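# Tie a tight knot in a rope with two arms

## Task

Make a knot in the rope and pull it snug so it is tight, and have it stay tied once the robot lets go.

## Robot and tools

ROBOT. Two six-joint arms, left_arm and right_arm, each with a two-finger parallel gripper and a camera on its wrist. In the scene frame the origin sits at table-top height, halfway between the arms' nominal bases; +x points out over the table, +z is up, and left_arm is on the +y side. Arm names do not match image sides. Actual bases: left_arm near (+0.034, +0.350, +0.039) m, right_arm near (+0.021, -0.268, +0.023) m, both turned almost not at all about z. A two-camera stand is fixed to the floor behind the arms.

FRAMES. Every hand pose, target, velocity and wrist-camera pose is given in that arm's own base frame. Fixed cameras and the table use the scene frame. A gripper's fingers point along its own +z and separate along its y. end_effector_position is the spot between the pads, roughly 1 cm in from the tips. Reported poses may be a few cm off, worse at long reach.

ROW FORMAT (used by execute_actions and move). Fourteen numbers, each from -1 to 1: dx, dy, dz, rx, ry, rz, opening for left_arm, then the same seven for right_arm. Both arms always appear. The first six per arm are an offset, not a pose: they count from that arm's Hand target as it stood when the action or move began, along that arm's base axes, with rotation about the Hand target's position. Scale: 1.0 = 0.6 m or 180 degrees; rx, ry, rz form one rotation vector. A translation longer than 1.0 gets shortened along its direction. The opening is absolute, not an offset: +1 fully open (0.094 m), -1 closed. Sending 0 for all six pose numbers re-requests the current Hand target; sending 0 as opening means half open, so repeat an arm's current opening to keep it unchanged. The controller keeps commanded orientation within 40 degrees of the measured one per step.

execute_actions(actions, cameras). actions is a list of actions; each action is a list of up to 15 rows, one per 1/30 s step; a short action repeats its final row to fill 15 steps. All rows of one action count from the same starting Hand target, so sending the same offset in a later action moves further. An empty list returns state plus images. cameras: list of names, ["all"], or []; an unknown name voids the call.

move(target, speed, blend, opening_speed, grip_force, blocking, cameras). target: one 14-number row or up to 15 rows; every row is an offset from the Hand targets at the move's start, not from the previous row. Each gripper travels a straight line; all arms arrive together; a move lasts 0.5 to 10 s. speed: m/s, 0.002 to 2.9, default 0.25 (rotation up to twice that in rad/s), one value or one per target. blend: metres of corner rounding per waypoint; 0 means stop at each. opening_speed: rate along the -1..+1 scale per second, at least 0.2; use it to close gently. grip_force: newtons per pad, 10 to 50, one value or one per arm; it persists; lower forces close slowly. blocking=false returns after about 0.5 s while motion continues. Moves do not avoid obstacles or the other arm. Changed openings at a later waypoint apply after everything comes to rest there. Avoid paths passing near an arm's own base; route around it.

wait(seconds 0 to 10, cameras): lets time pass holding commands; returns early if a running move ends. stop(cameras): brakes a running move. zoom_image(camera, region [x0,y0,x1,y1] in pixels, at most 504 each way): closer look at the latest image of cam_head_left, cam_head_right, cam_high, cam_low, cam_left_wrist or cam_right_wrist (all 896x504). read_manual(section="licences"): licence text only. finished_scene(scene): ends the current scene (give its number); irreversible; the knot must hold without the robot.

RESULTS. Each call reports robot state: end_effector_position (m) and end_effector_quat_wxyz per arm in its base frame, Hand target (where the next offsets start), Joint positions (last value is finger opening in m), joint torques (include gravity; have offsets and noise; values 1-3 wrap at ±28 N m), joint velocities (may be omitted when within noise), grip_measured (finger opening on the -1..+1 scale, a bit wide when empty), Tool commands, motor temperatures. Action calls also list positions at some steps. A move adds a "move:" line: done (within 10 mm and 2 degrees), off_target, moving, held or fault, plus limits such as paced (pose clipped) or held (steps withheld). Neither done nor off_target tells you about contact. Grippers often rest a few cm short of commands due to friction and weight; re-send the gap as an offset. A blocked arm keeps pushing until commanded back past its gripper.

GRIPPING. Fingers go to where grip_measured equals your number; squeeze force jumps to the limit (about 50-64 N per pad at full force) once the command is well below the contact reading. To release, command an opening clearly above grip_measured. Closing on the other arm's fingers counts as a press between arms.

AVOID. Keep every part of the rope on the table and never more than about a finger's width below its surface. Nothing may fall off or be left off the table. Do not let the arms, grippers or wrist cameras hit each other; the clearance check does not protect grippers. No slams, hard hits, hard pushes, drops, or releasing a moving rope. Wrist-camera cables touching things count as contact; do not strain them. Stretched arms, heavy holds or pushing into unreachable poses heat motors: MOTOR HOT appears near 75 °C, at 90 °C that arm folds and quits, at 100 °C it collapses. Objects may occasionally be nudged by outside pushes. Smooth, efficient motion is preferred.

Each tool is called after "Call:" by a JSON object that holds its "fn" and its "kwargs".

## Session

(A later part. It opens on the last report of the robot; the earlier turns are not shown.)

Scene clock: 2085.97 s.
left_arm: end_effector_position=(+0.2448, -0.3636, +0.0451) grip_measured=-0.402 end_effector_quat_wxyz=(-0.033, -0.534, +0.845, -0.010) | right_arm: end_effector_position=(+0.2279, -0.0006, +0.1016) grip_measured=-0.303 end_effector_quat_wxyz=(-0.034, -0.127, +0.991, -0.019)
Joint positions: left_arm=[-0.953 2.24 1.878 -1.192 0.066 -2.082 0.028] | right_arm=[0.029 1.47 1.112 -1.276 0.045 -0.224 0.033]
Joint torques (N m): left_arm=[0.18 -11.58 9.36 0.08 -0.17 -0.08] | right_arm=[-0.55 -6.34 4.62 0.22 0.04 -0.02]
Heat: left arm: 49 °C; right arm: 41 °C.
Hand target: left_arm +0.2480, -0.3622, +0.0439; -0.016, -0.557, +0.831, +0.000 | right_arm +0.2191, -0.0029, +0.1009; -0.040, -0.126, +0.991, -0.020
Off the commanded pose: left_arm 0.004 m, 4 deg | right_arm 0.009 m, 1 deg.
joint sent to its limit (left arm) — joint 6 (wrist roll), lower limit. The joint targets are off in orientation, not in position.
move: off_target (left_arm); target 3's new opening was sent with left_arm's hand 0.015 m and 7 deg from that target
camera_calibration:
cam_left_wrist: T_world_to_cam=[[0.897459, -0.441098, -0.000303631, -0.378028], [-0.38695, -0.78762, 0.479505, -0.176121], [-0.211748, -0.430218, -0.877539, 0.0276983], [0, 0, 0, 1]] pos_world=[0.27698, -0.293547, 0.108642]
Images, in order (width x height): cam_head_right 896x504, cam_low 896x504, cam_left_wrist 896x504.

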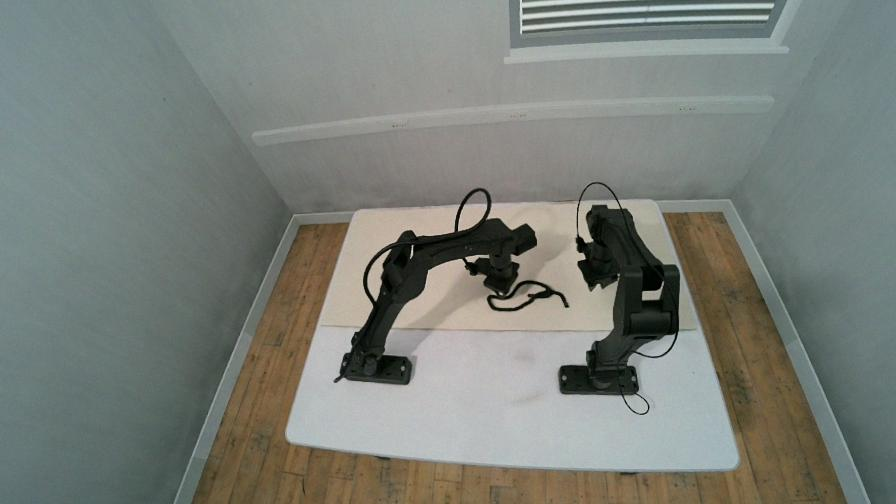

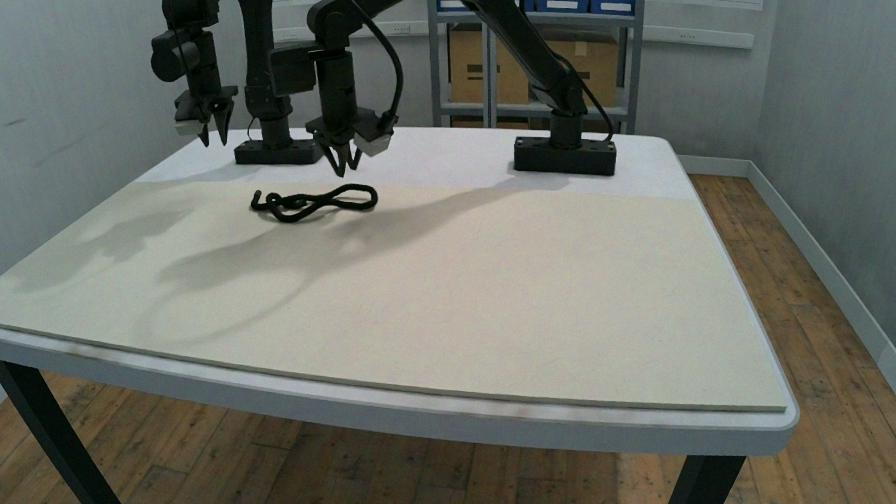

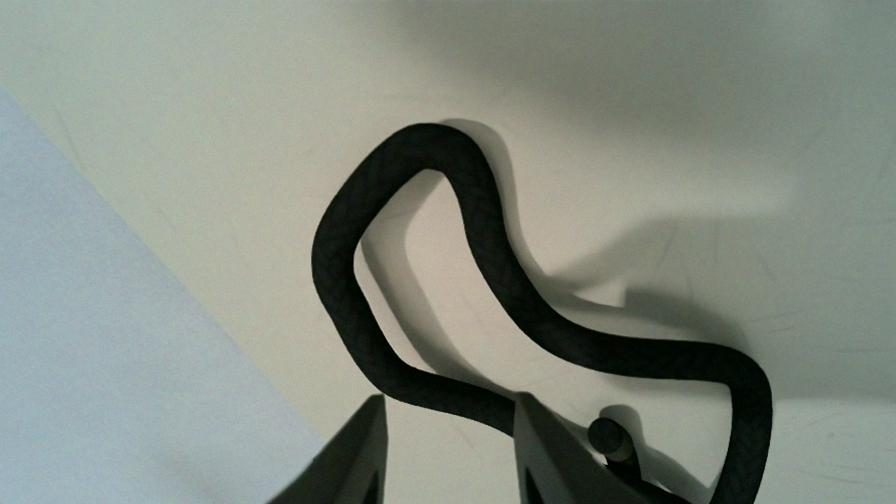

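Call:
{"fn": "move", "kwargs": {"target": [[0,0.2,0.05,0,0,0,-0.4,0.045,0.15,0,0,0,0,-0.4]], "speed": 0.2, "cameras": ["cam_right_wrist","cam_head_right"]}}

Call:
{"fn": "zoom_image", "kwargs": {"camera": "cam_head_right", "region": [460, 260, 600, 330]}}

Scene clock: 2107.90 s.
left_arm: end_effector_position=(+0.2497, -0.2463, +0.0743) grip_measured=-0.402 end_effector_quat_wxyz=(-0.023, -0.558, +0.830, +0.000) | right_arm: end_effector_position=(+0.2407, +0.0836, +0.0972) grip_measured=-0.397 end_effector_quat_wxyz=(-0.042, -0.127, +0.991, -0.021)
Joint positions: left_arm=[-0.758 1.899 1.483 -1.166 0.045 -1.942 0.028] | right_arm=[0.346 1.601 1.218 -1.278 0.022 0.093 0.028]
Joint torques (N m): left_arm=[-0.08 -11.84 4.79 0.39 -0.14 0] | right_arm=[0.34 -4.55 8.76 0.14 0 0.11]
Heat: left arm: 47 °C; right arm: 41 °C.
Hand target: left_arm +0.2481, -0.2422, +0.0741; -0.016, -0.557, +0.831, +0.000 | right_arm +0.2461, +0.0870, +0.1009; -0.040, -0.126, +0.991, -0.020
Off the commanded pose: left_arm 0.004 m, 1 deg | right_arm 0.007 m, 0 deg.
move: done
camera_calibration:
cam_right_wrist: T_world_to_cam=[[0.255708, -0.966223, 0.0320508, 0.0171402], [-0.864181, -0.21359, 0.455599, 0.222813], [-0.433365, -0.144198, -0.889608, 0.288211], [0, 0, 0, 1]] pos_world=[0.313068, 0.105711, 0.154332]
Images, in order (width x height): cam_head_right 896x504, cam_right_wrist 896x504.

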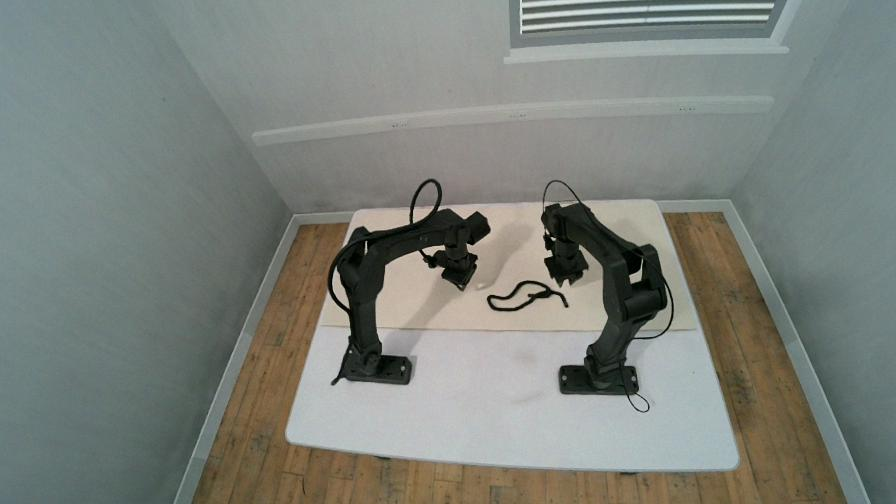

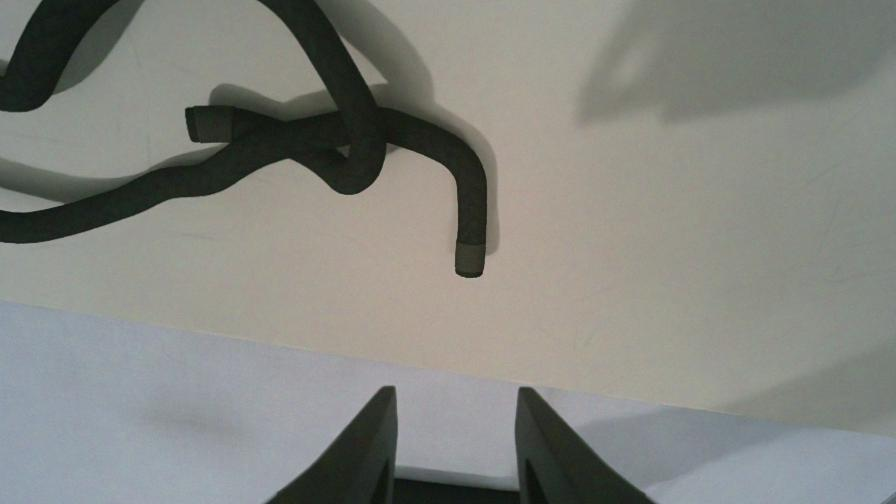

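Scaled by 3.600.

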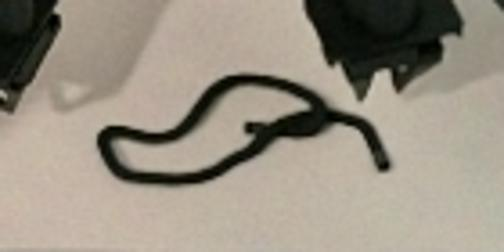

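Call:
{"fn": "move", "kwargs": {"target": [[0.03,-0.34,-0.045,0,0,-0.04,-0.5,-0.045,-0.15,0,0,0,0,-0.4]], "speed": 0.2, "cameras": ["cam_left_wrist","cam_low"]}}

Call:
{"fn": "zoom_image", "kwargs": {"camera": "cam_low", "region": [220, 140, 440, 264]}}

Scene clock: 2141.63 s.
left_arm: end_effector_position=(+0.2639, -0.4510, +0.0521) grip_measured=-0.498 end_effector_quat_wxyz=(-0.021, -0.497, +0.866, -0.044) | right_arm: end_effector_position=(+0.2271, -0.0006, +0.1013) grip_measured=-0.397 end_effector_quat_wxyz=(-0.036, -0.126, +0.991, -0.019)
Joint positions: left_arm=[-1.028 2.703 2.748 -1.529 0.044 -2.073 0.024] | right_arm=[0.028 1.471 1.111 -1.279 0.045 -0.224 0.028]
Joint torques (N m): left_arm=[0.42 -14.17 8.96 0.2 -0.12 -0.08] | right_arm=[-0.51 -6.43 4.63 0.24 0.06 -0.04]
Heat: left arm: 49 °C; right arm: 44 °C.
Hand target: left_arm +0.2660, -0.4462, +0.0470; -0.016, -0.503, +0.864, +0.001 | right_arm +0.2191, -0.0030, +0.1009; -0.040, -0.126, +0.991, -0.020
Off the commanded pose: left_arm 0.007 m, 5 deg | right_arm 0.008 m, 0 deg.
joint sent to its limit (left arm) — joint 4 (wrist pitch), lower limit. The joint targets are off in orientation, not in position.
move: off_target (left_arm)
camera_calibration:
cam_left_wrist: T_world_to_cam=[[0.855788, -0.512342, 0.0716381, -0.458627], [-0.47769, -0.729448, 0.489609, -0.191276], [-0.198591, -0.453222, -0.868994, -0.0140097], [0, 0, 0, 1]] pos_world=[0.298335, -0.380849, 0.114331]
Images, in order (width x height): cam_low 896x504, cam_left_wrist 896x504.

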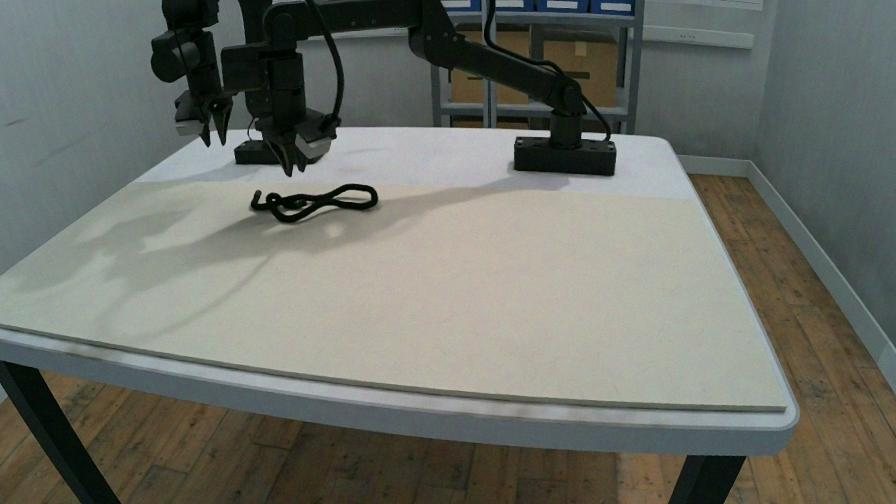

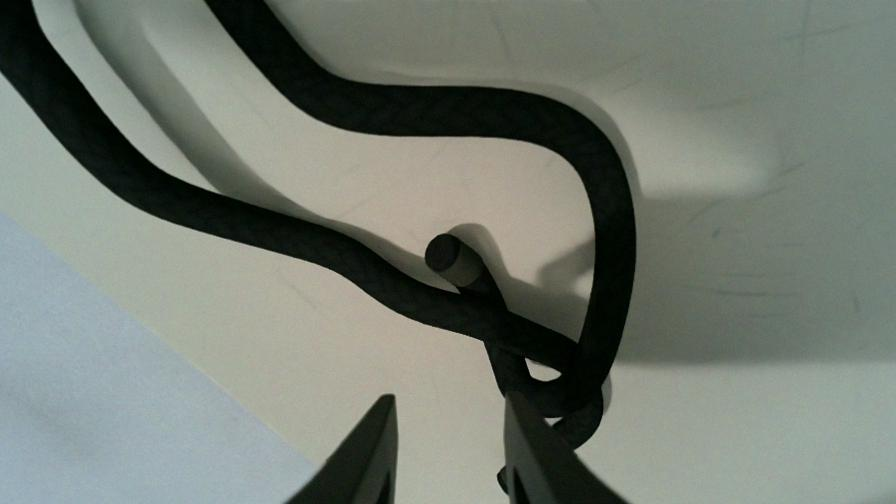

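Scaled by 2.291.

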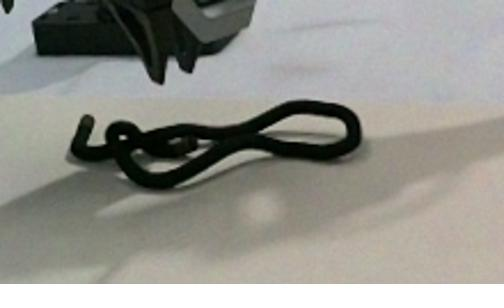

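Call:
{"fn": "move", "kwargs": {"target": [[0.009,-0.006,-0.09,0,0,0,-0.55,0,0,0,0,0,0,-0.4]], "speed": 0.12, "cameras": ["cam_left_wrist","cam_low"]}}

Call:
{"fn": "zoom_image", "kwargs": {"camera": "cam_low", "region": [220, 140, 440, 264]}}

Scene clock: 2167.63 s.
left_arm: end_effector_position=(+0.2679, -0.4513, +0.0005) grip_measured=-0.548 end_effector_quat_wxyz=(-0.021, -0.501, +0.865, -0.013) | right_arm: end_effector_position=(+0.2271, -0.0006, +0.1013) grip_measured=-0.397 end_effector_quat_wxyz=(-0.036, -0.126, +0.991, -0.019)
Joint positions: left_arm=[-1.022 2.852 2.84 -1.533 0.043 -2.073 0.021] | right_arm=[0.028 1.471 1.111 -1.279 0.045 -0.224 0.028]
Joint torques (N m): left_arm=[0.38 -14.41 8.68 0.3 -0.12 -0.01] | right_arm=[-0.51 -6.42 4.62 0.24 0.05 -0.01]
Heat: left arm: 48 °C; right arm: 41 °C.
Hand target: left_arm +0.2714, -0.4498, -0.0070; -0.016, -0.503, +0.864, +0.001 | right_arm +0.2191, -0.0030, +0.1009; -0.040, -0.126, +0.991, -0.020
Off the commanded pose: left_arm 0.008 m, 2 deg | right_arm 0.008 m, 0 deg.
elbow stopped short (left arm): the move would have taken joint 3 (elbow) straighter than the controller allows.
move: done
camera_calibration:
cam_left_wrist: T_world_to_cam=[[0.860111, -0.509791, 0.0179841, -0.458493], [-0.458665, -0.757462, 0.464627, -0.182099], [-0.22324, -0.407879, -0.885324, -0.0311062], [0, 0, 0, 1]] pos_world=[0.303888, -0.384356, 0.0653148]
Images, in order (width x height): cam_low 896x504, cam_left_wrist 896x504.

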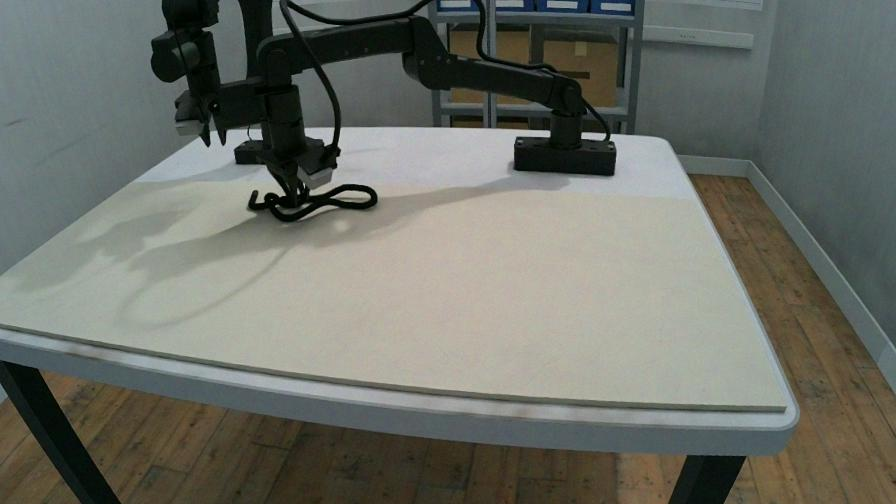

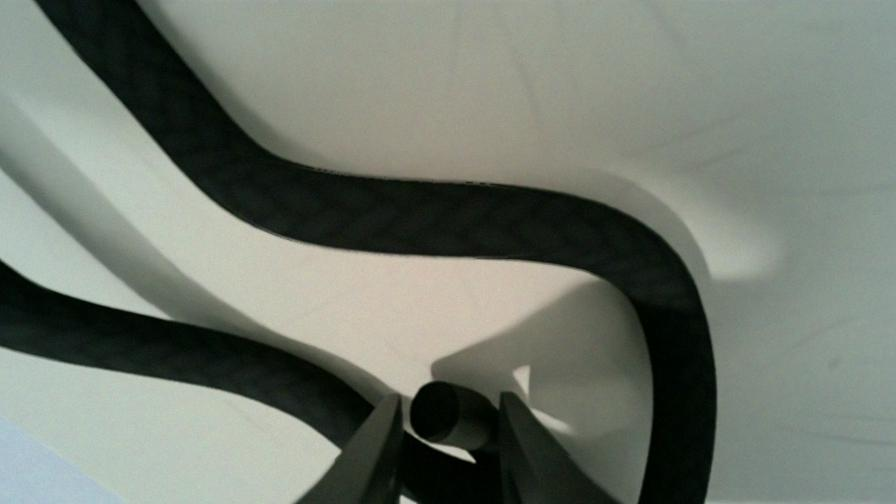

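Scaled by 2.291.

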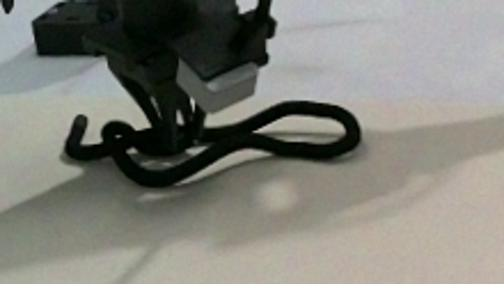

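Call:
{"fn": "move", "kwargs": {"target": [[0,-0.008,-0.02,0,0,0,-0.55,0,0,0,0,0,0,-0.4],[0,-0.008,-0.02,0,0,0,-1,0,0,0,0,0,0,-0.4]], "speed": 0.08, "opening_speed": 0.8, "cameras": ["cam_left_wrist","cam_low"]}}

Call:
{"fn": "zoom_image", "kwargs": {"camera": "cam_low", "region": [220, 140, 440, 264]}}

Scene clock: 2174.57 s.
left_arm: end_effector_position=(+0.2685, -0.4523, -0.0117) grip_measured=-0.822 end_effector_quat_wxyz=(-0.021, -0.501, +0.865, -0.009) | right_arm: end_effector_position=(+0.2271, -0.0006, +0.1013) grip_measured=-0.397 end_effector_quat_wxyz=(-0.036, -0.126, +0.991, -0.019)
Joint positions: left_arm=[-1.022 2.877 2.84 -1.516 0.043 -2.073 0.008] | right_arm=[0.028 1.471 1.111 -1.279 0.045 -0.224 0.028]
Joint torques (N m): left_arm=[-0.02 -14.56 8.69 0.4 -0.12 -0.06] | right_arm=[-0.53 -6.42 4.63 0.24 0.06 -0.01]
Heat: left arm: 49 °C; right arm: 41 °C.
Hand target: left_arm +0.2714, -0.4546, -0.0189; -0.016, -0.503, +0.864, +0.001 | right_arm +0.2191, -0.0030, +0.1009; -0.040, -0.126, +0.991, -0.020
Off the commanded pose: left_arm 0.008 m, 1 deg | right_arm 0.008 m, 0 deg.
elbow stopped short (left arm): the move would have taken joint 3 (elbow) straighter than the controller allows.
move: done
camera_calibration:
cam_left_wrist: T_world_to_cam=[[0.860151, -0.509916, 0.0112156, -0.459478], [-0.456836, -0.760461, 0.46152, -0.178731], [-0.226807, -0.4021, -0.887059, -0.0386855], [0, 0, 0, 1]] pos_world=[0.304796, -0.385769, 0.0533249]
Images, in order (width x height): cam_low 896x504, cam_left_wrist 896x504.

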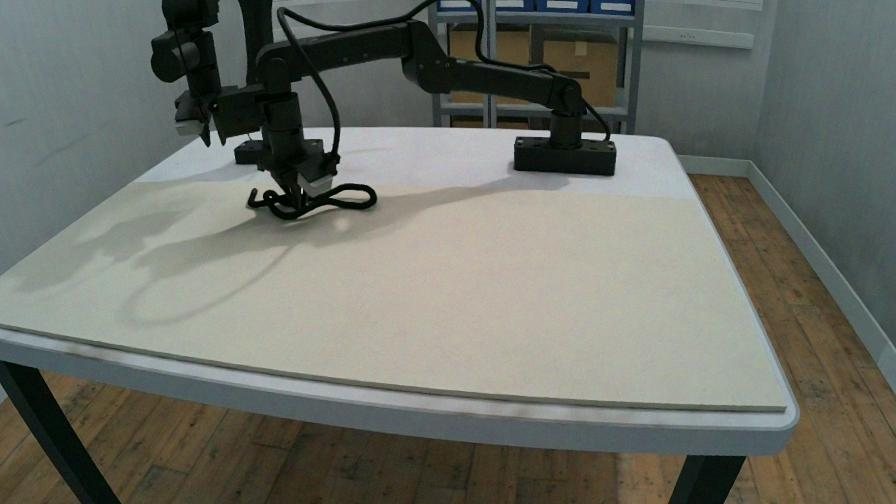

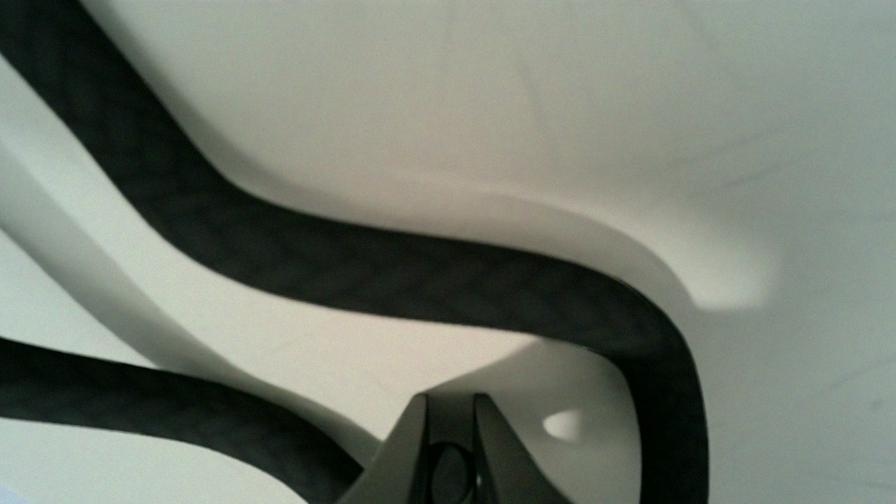

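Scaled by 2.291.

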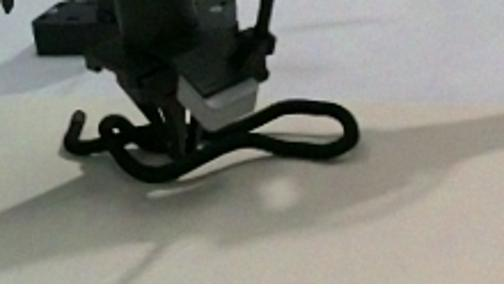

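Call:
{"fn": "move", "kwargs": {"target": [[0,0.01,0.06,0,0,0,-1,0,0,0,0,0,0,-0.4],[0,0.08,0.09,0,0,0,-1,0,0,0,0,0,0,-0.4]], "speed": 0.06, "cameras": ["cam_left_wrist","cam_low","cam_head_right"]}}

Call:
{"fn": "zoom_image", "kwargs": {"camera": "cam_low", "region": [220, 140, 440, 264]}}

Call:
{"fn": "zoom_image", "kwargs": {"camera": "cam_head_right", "region": [460, 250, 600, 330]}}

Scene clock: 2185.20 s.
left_arm: end_effector_position=(+0.2688, -0.4091, +0.0257) grip_measured=-0.825 end_effector_quat_wxyz=(-0.022, -0.502, +0.864, +0.010) | right_arm: end_effector_position=(+0.2271, -0.0006, +0.1013) grip_measured=-0.397 end_effector_quat_wxyz=(-0.036, -0.126, +0.991, -0.019)
Joint positions: left_arm=[-0.976 2.582 2.41 -1.421 0.043 -2.028 0.008] | right_arm=[0.028 1.471 1.111 -1.279 0.045 -0.224 0.028]
Joint torques (N m): left_arm=[0.34 -18.67 4.81 0.36 -0.12 0.01] | right_arm=[-0.51 -6.41 4.63 0.24 0.05 -0.01]
Heat: left arm: 50 °C; right arm: 41 °C.
Hand target: left_arm +0.2714, -0.4067, +0.0349; -0.016, -0.503, +0.864, +0.001 | right_arm +0.2191, -0.0030, +0.1009; -0.040, -0.126, +0.991, -0.020
Off the commanded pose: left_arm 0.010 m, 1 deg | right_arm 0.008 m, 0 deg.
elbow stopped short (left arm): the move would have taken joint 3 (elbow) straighter than the controller allows.
move: done
camera_calibration:
cam_left_wrist: T_world_to_cam=[[0.861043, -0.508014, -0.0229246, -0.436599], [-0.445902, -0.775906, 0.446252, -0.171863], [-0.24449, -0.37402, -0.894614, 0.0283793], [0, 0, 0, 1]] pos_world=[0.306235, -0.344534, 0.0920739]
Images, in order (width x height): cam_head_right 896x504, cam_low 896x504, cam_left_wrist 896x504.

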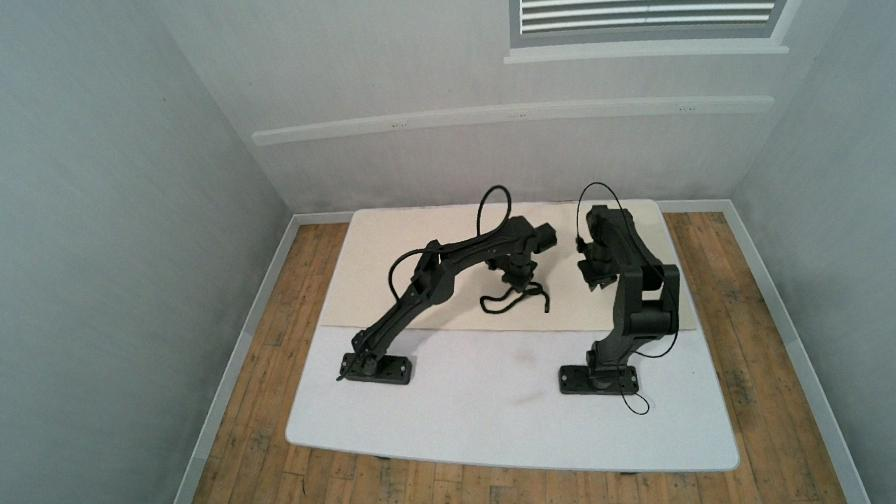

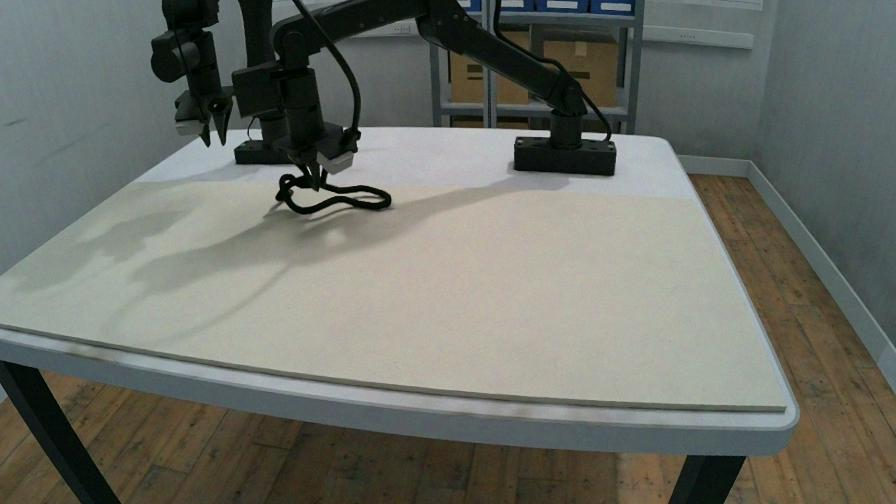

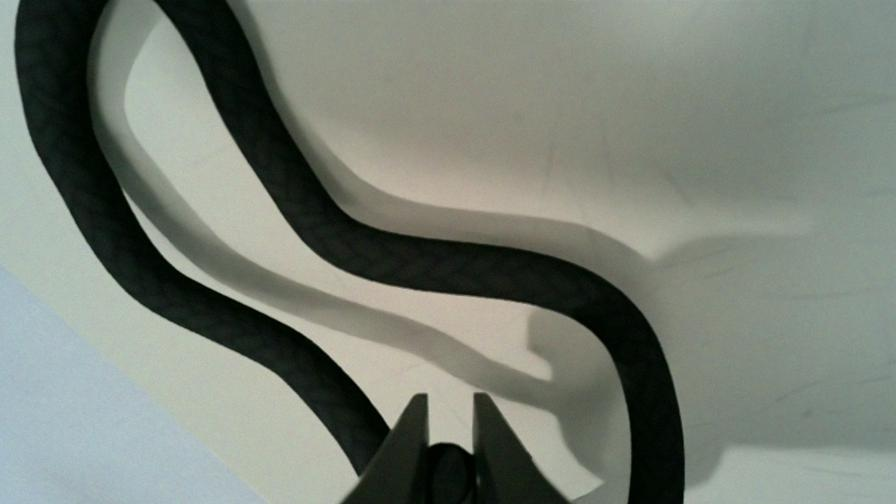

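Scaled by 2.291.

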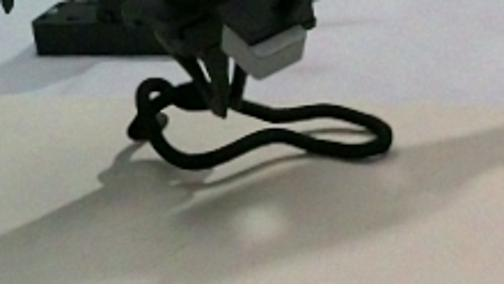

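Scaled by 3.600.

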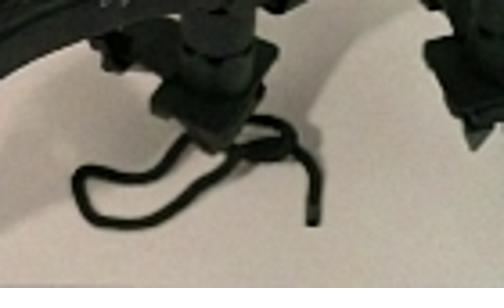

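Call:
{"fn": "move", "kwargs": {"target": [[-0.01,0.06,0,-0.09,0,0,-1,0.03,0.1,0,0.15,0,0,-0.4]], "speed": 0.1, "cameras": ["cam_right_wrist","cam_low","cam_head_right"]}}

Call:
{"fn": "zoom_image", "kwargs": {"camera": "cam_low", "region": [220, 140, 440, 264]}}

Call:
{"fn": "zoom_image", "kwargs": {"camera": "cam_head_right", "region": [460, 250, 600, 330]}}

Scene clock: 2204.33 s.
left_arm: end_effector_position=(+0.2660, -0.3737, +0.0280) grip_measured=-0.825 end_effector_quat_wxyz=(-0.085, -0.496, +0.857, -0.112) | right_arm: end_effector_position=(+0.2337, +0.0568, +0.1045) grip_measured=-0.397 end_effector_quat_wxyz=(-0.011, -0.132, +0.970, +0.205)
Joint positions: left_arm=[-0.874 2.159 1.646 -0.861 0.206 -1.943 0.008] | right_arm=[-0.062 1.523 1.111 -1.269 -0.4 -0.355 0.028]
Joint torques (N m): left_arm=[0.53 -15.76 5 0.77 0.17 0.03] | right_arm=[-0.62 -3.97 5.91 0.42 -0.3 -0.03]
Heat: left arm: 52 °C; right arm: 41 °C.
Hand target: left_arm +0.2655, -0.3707, +0.0350; -0.086, -0.496, +0.855, -0.121 | right_arm +0.2371, +0.0571, +0.1009; -0.009, -0.131, +0.968, +0.212
Off the commanded pose: left_arm 0.008 m, 1 deg | right_arm 0.005 m, 1 deg.
move: done
camera_calibration:
cam_right_wrist: T_world_to_cam=[[0.254828, -0.880912, -0.398819, 0.0331449], [-0.864753, -0.392173, 0.313693, 0.232866], [-0.432742, 0.264942, -0.861708, 0.261458], [0, 0, 0, 1]] pos_world=[0.306069, 0.05125, 0.165471]
Images, in order (width x height): cam_head_right 896x504, cam_low 896x504, cam_right_wrist 896x504.

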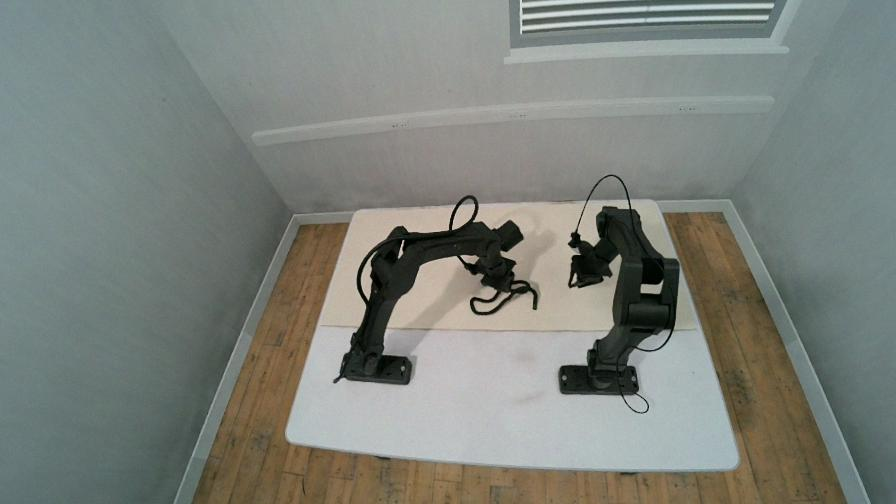

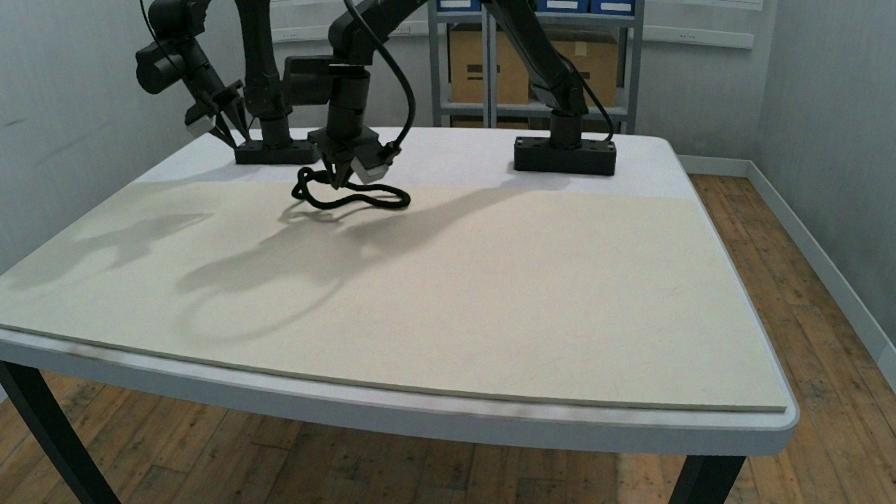

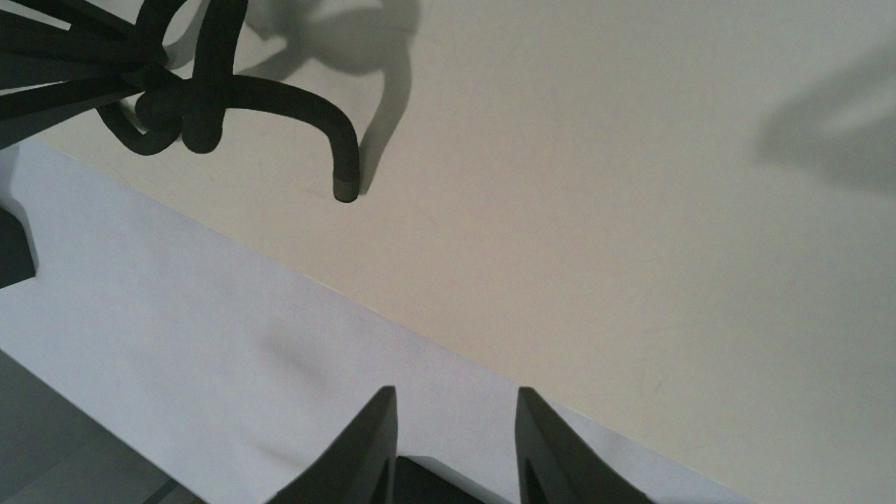

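Scaled by 2.291.

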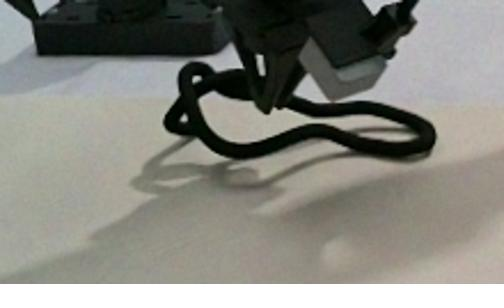

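Scaled by 3.600.

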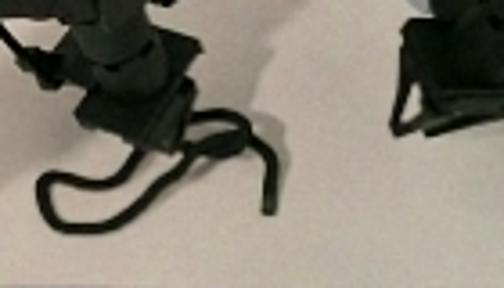

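Call:
{"fn": "move", "kwargs": {"target": [[0,0,0,0,0,0,-1,0,0.12,-0.07,0.055,0,0,-0.4]], "speed": 0.12, "cameras": ["cam_right_wrist","cam_low","cam_head_right"]}}

Call:
{"fn": "zoom_image", "kwargs": {"camera": "cam_low", "region": [220, 140, 440, 264]}}

Scene clock: 2224.23 s.
left_arm: end_effector_position=(+0.2660, -0.3739, +0.0281) grip_measured=-0.825 end_effector_quat_wxyz=(-0.085, -0.496, +0.857, -0.113) | right_arm: end_effector_position=(+0.2421, +0.1252, +0.0658) grip_measured=-0.397 end_effector_quat_wxyz=(+0.011, -0.132, +0.949, +0.287)
Joint positions: left_arm=[-0.874 2.159 1.646 -0.861 0.207 -1.943 0.008] | right_arm=[0.1 1.571 0.94 -0.938 -0.583 -0.175 0.028]
Joint torques (N m): left_arm=[0.54 -15.75 4.97 0.77 0.16 0.03] | right_arm=[0.57 -4.42 4.46 0.67 -0.45 0.06]
Heat: left arm: 51 °C; right arm: 41 °C.
Hand target: left_arm +0.2654, -0.3707, +0.0350; -0.086, -0.496, +0.855, -0.121 | right_arm +0.2370, +0.1290, +0.0589; +0.002, -0.132, +0.946, +0.295
Off the commanded pose: left_arm 0.008 m, 1 deg | right_arm 0.009 m, 1 deg.
move: done
camera_calibration:
cam_right_wrist: T_world_to_cam=[[0.259647, -0.800585, -0.540043, 0.0739435], [-0.873385, -0.433283, 0.222405, 0.292229], [-0.412046, 0.413919, -0.81172, 0.186637], [0, 0, 0, 1]] pos_world=[0.312932, 0.108563, 0.126437]
Images, in order (width x height): cam_head_right 896x504, cam_low 896x504, cam_right_wrist 896x504.

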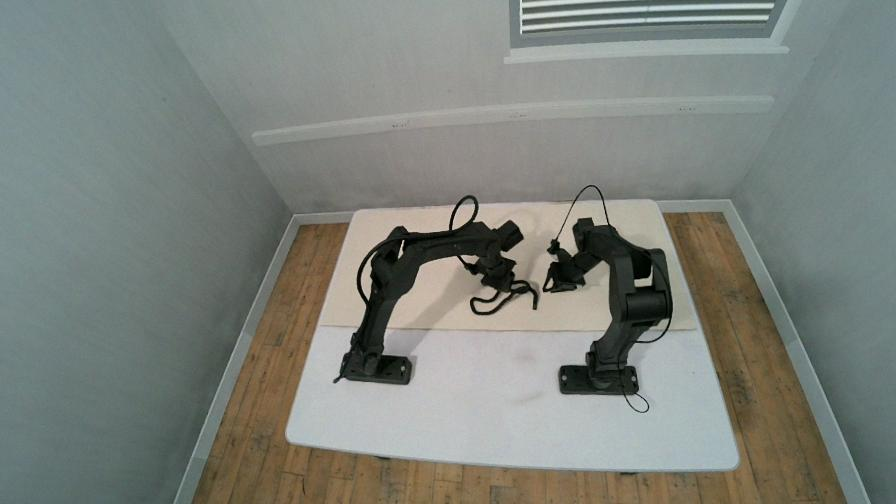

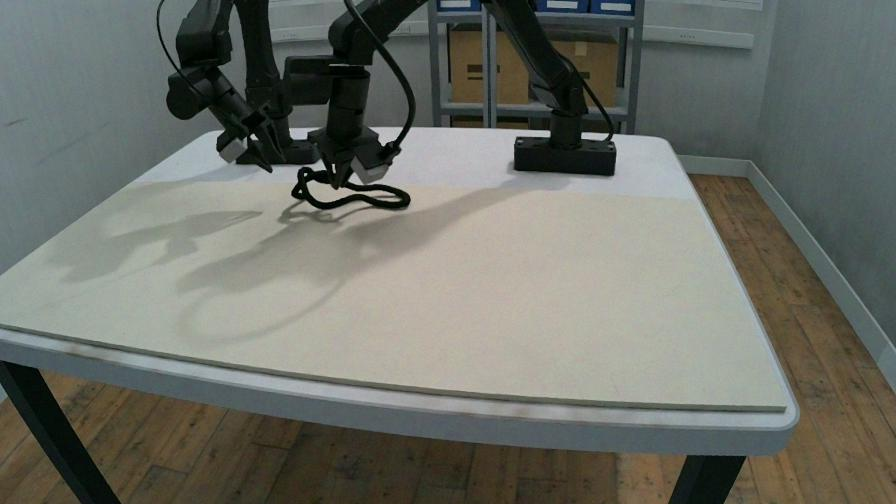

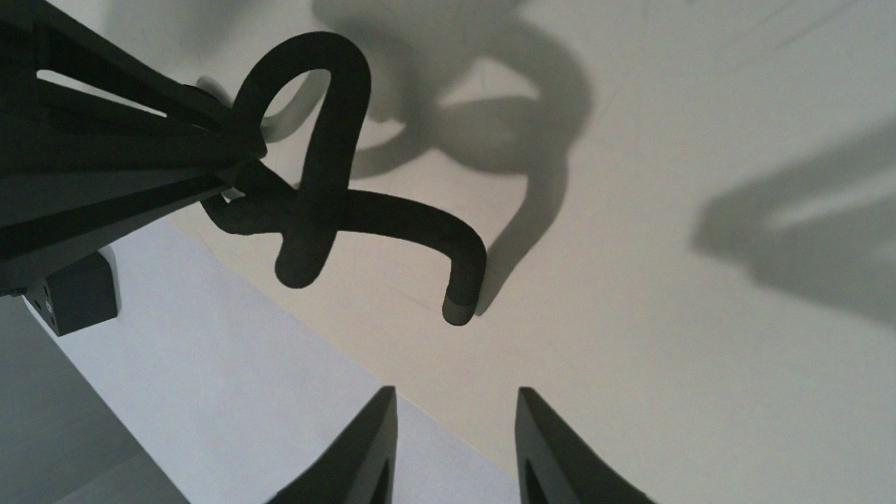

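Scaled by 2.291.

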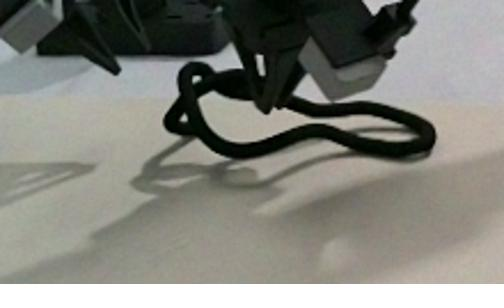

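Call:
{"fn": "move", "kwargs": {"target": [[0,0,0,0,0,0,-1,-0.007,0.036,-0.065,0,0,0,-0.4]], "speed": 0.1, "cameras": ["cam_right_wrist","cam_low"]}}

Call:
{"fn": "zoom_image", "kwargs": {"camera": "cam_low", "region": [220, 140, 440, 264]}}

Scene clock: 2234.60 s.
left_arm: end_effector_position=(+0.2660, -0.3739, +0.0281) grip_measured=-0.825 end_effector_quat_wxyz=(-0.085, -0.496, +0.857, -0.113) | right_arm: end_effector_position=(+0.2389, +0.1477, +0.0266) grip_measured=-0.397 end_effector_quat_wxyz=(+0.012, -0.131, +0.948, +0.289)
Joint positions: left_arm=[-0.874 2.159 1.646 -0.861 0.207 -1.943 0.008] | right_arm=[0.188 1.633 0.826 -0.704 -0.585 -0.069 0.028]
Joint torques (N m): left_arm=[0.54 -15.72 4.98 0.77 0.17 0.02] | right_arm=[0.57 -4.53 4.27 0.83 -0.39 0.04]
Heat: left arm: 51 °C; right arm: 41 °C.
Hand target: left_arm +0.2654, -0.3707, +0.0350; -0.086, -0.496, +0.855, -0.121 | right_arm +0.2329, +0.1506, +0.0198; +0.002, -0.132, +0.946, +0.295
Off the commanded pose: left_arm 0.008 m, 1 deg | right_arm 0.010 m, 1 deg.
move: done
camera_calibration:
cam_right_wrist: T_world_to_cam=[[0.258673, -0.798538, -0.54353, 0.0716486], [-0.873719, -0.433382, 0.220898, 0.308133], [-0.411951, 0.417752, -0.809802, 0.143568], [0, 0, 0, 1]] pos_world=[0.309831, 0.130777, 0.0871392]
Images, in order (width x height): cam_low 896x504, cam_right_wrist 896x504.

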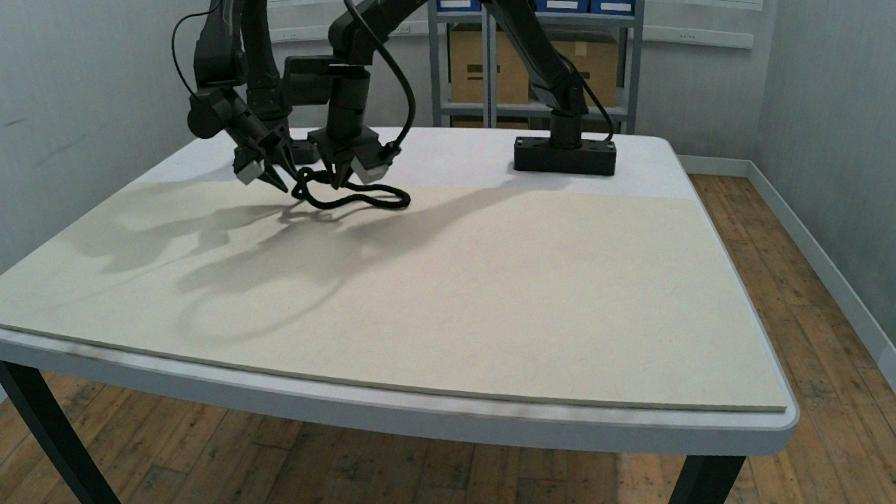

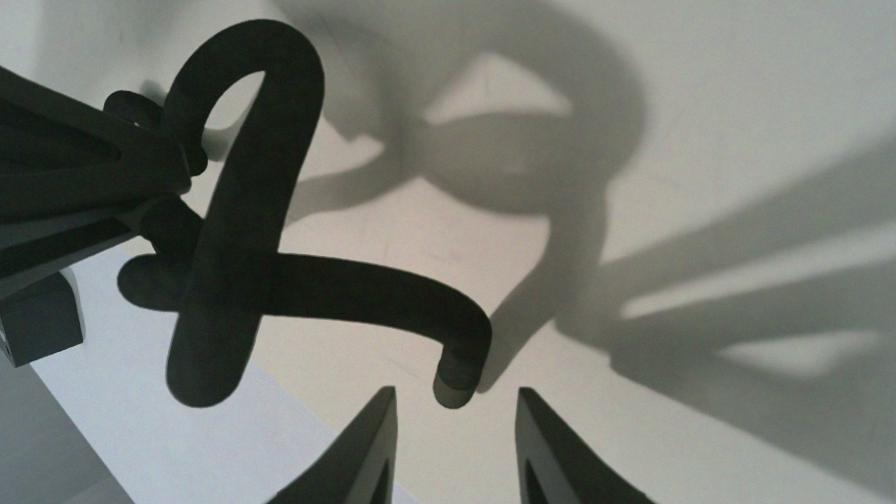

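Scaled by 2.291.

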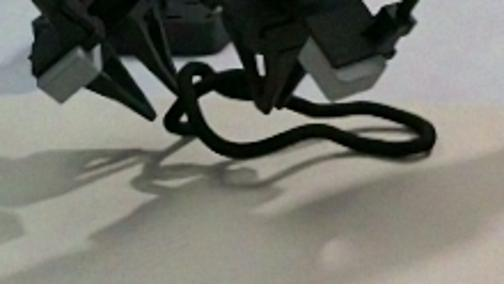

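Call:
{"fn": "move", "kwargs": {"target": [[0,0,0,0,0,0,-1,-0.006,0.032,-0.06,0,0,0,-0.4]], "speed": 0.08, "cameras": ["cam_right_wrist","cam_low"]}}

Call:
{"fn": "zoom_image", "kwargs": {"camera": "cam_low", "region": [220, 140, 440, 264]}}

Scene clock: 2245.10 s.
left_arm: end_effector_position=(+0.2660, -0.3739, +0.0281) grip_measured=-0.825 end_effector_quat_wxyz=(-0.085, -0.496, +0.857, -0.113) | right_arm: end_effector_position=(+0.2317, +0.1649, -0.0022) grip_measured=-0.398 end_effector_quat_wxyz=(+0.000, -0.121, +0.948, +0.295)
Joint positions: left_arm=[-0.874 2.159 1.646 -0.861 0.207 -1.943 0.008] | right_arm=[0.252 1.703 0.757 -0.539 -0.594 0.024 0.028]
Joint torques (N m): left_arm=[0.53 -15.73 4.98 0.77 0.17 0.03] | right_arm=[1.5 -3.43 3.22 1.45 -0.27 0.02]
Heat: left arm: 51 °C; right arm: 41 °C.
Hand target: left_arm +0.2654, -0.3707, +0.0350; -0.086, -0.496, +0.855, -0.121 | right_arm +0.2293, +0.1698, -0.0161; +0.002, -0.132, +0.946, +0.295
Off the commanded pose: left_arm 0.008 m, 1 deg | right_arm 0.015 m, 1 deg.
move: off_target (right_arm)
camera_calibration:
cam_right_wrist: T_world_to_cam=[[0.232563, -0.796892, -0.557564, 0.0772652], [-0.872476, -0.424264, 0.242459, 0.313802], [-0.429768, 0.430074, -0.793937, 0.112246], [0, 0, 0, 1]] pos_world=[0.304055, 0.146433, 0.0561124]
Images, in order (width x height): cam_low 896x504, cam_right_wrist 896x504.

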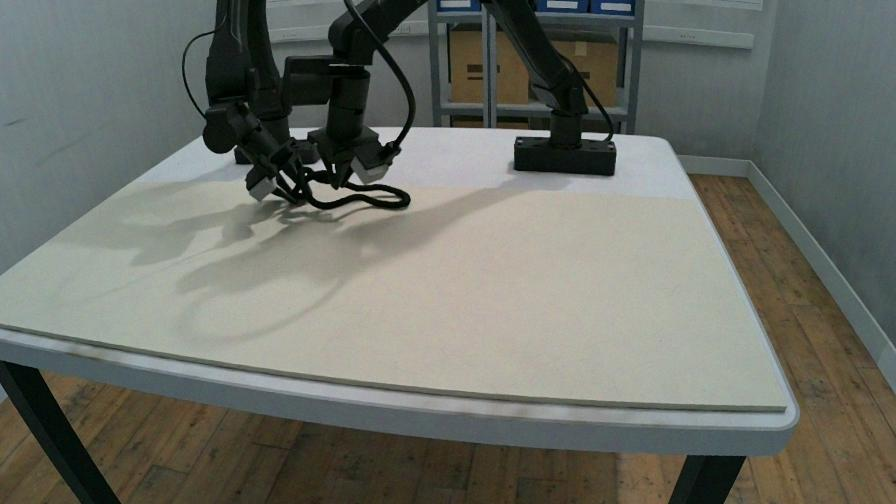

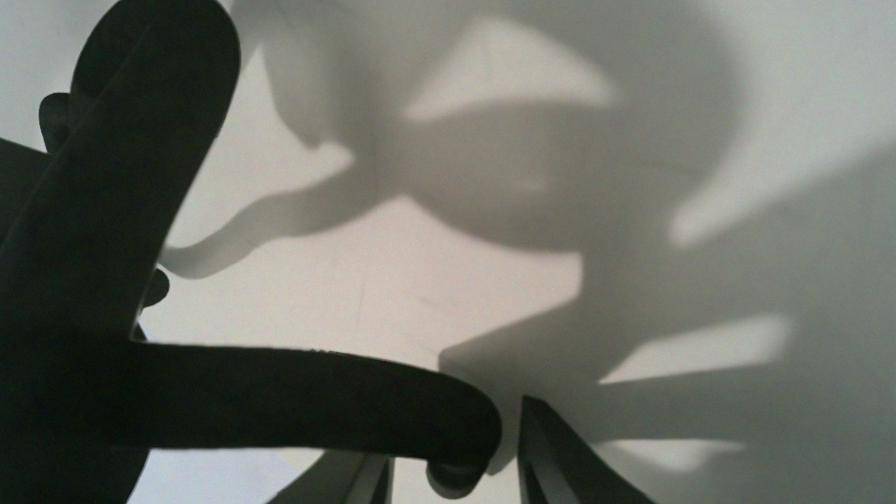

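Scaled by 2.291.

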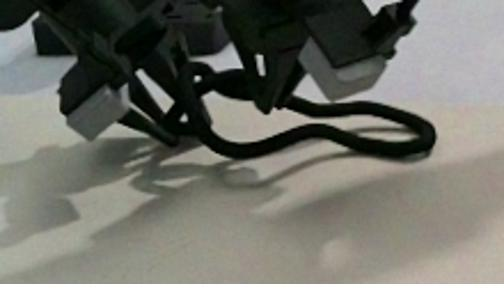

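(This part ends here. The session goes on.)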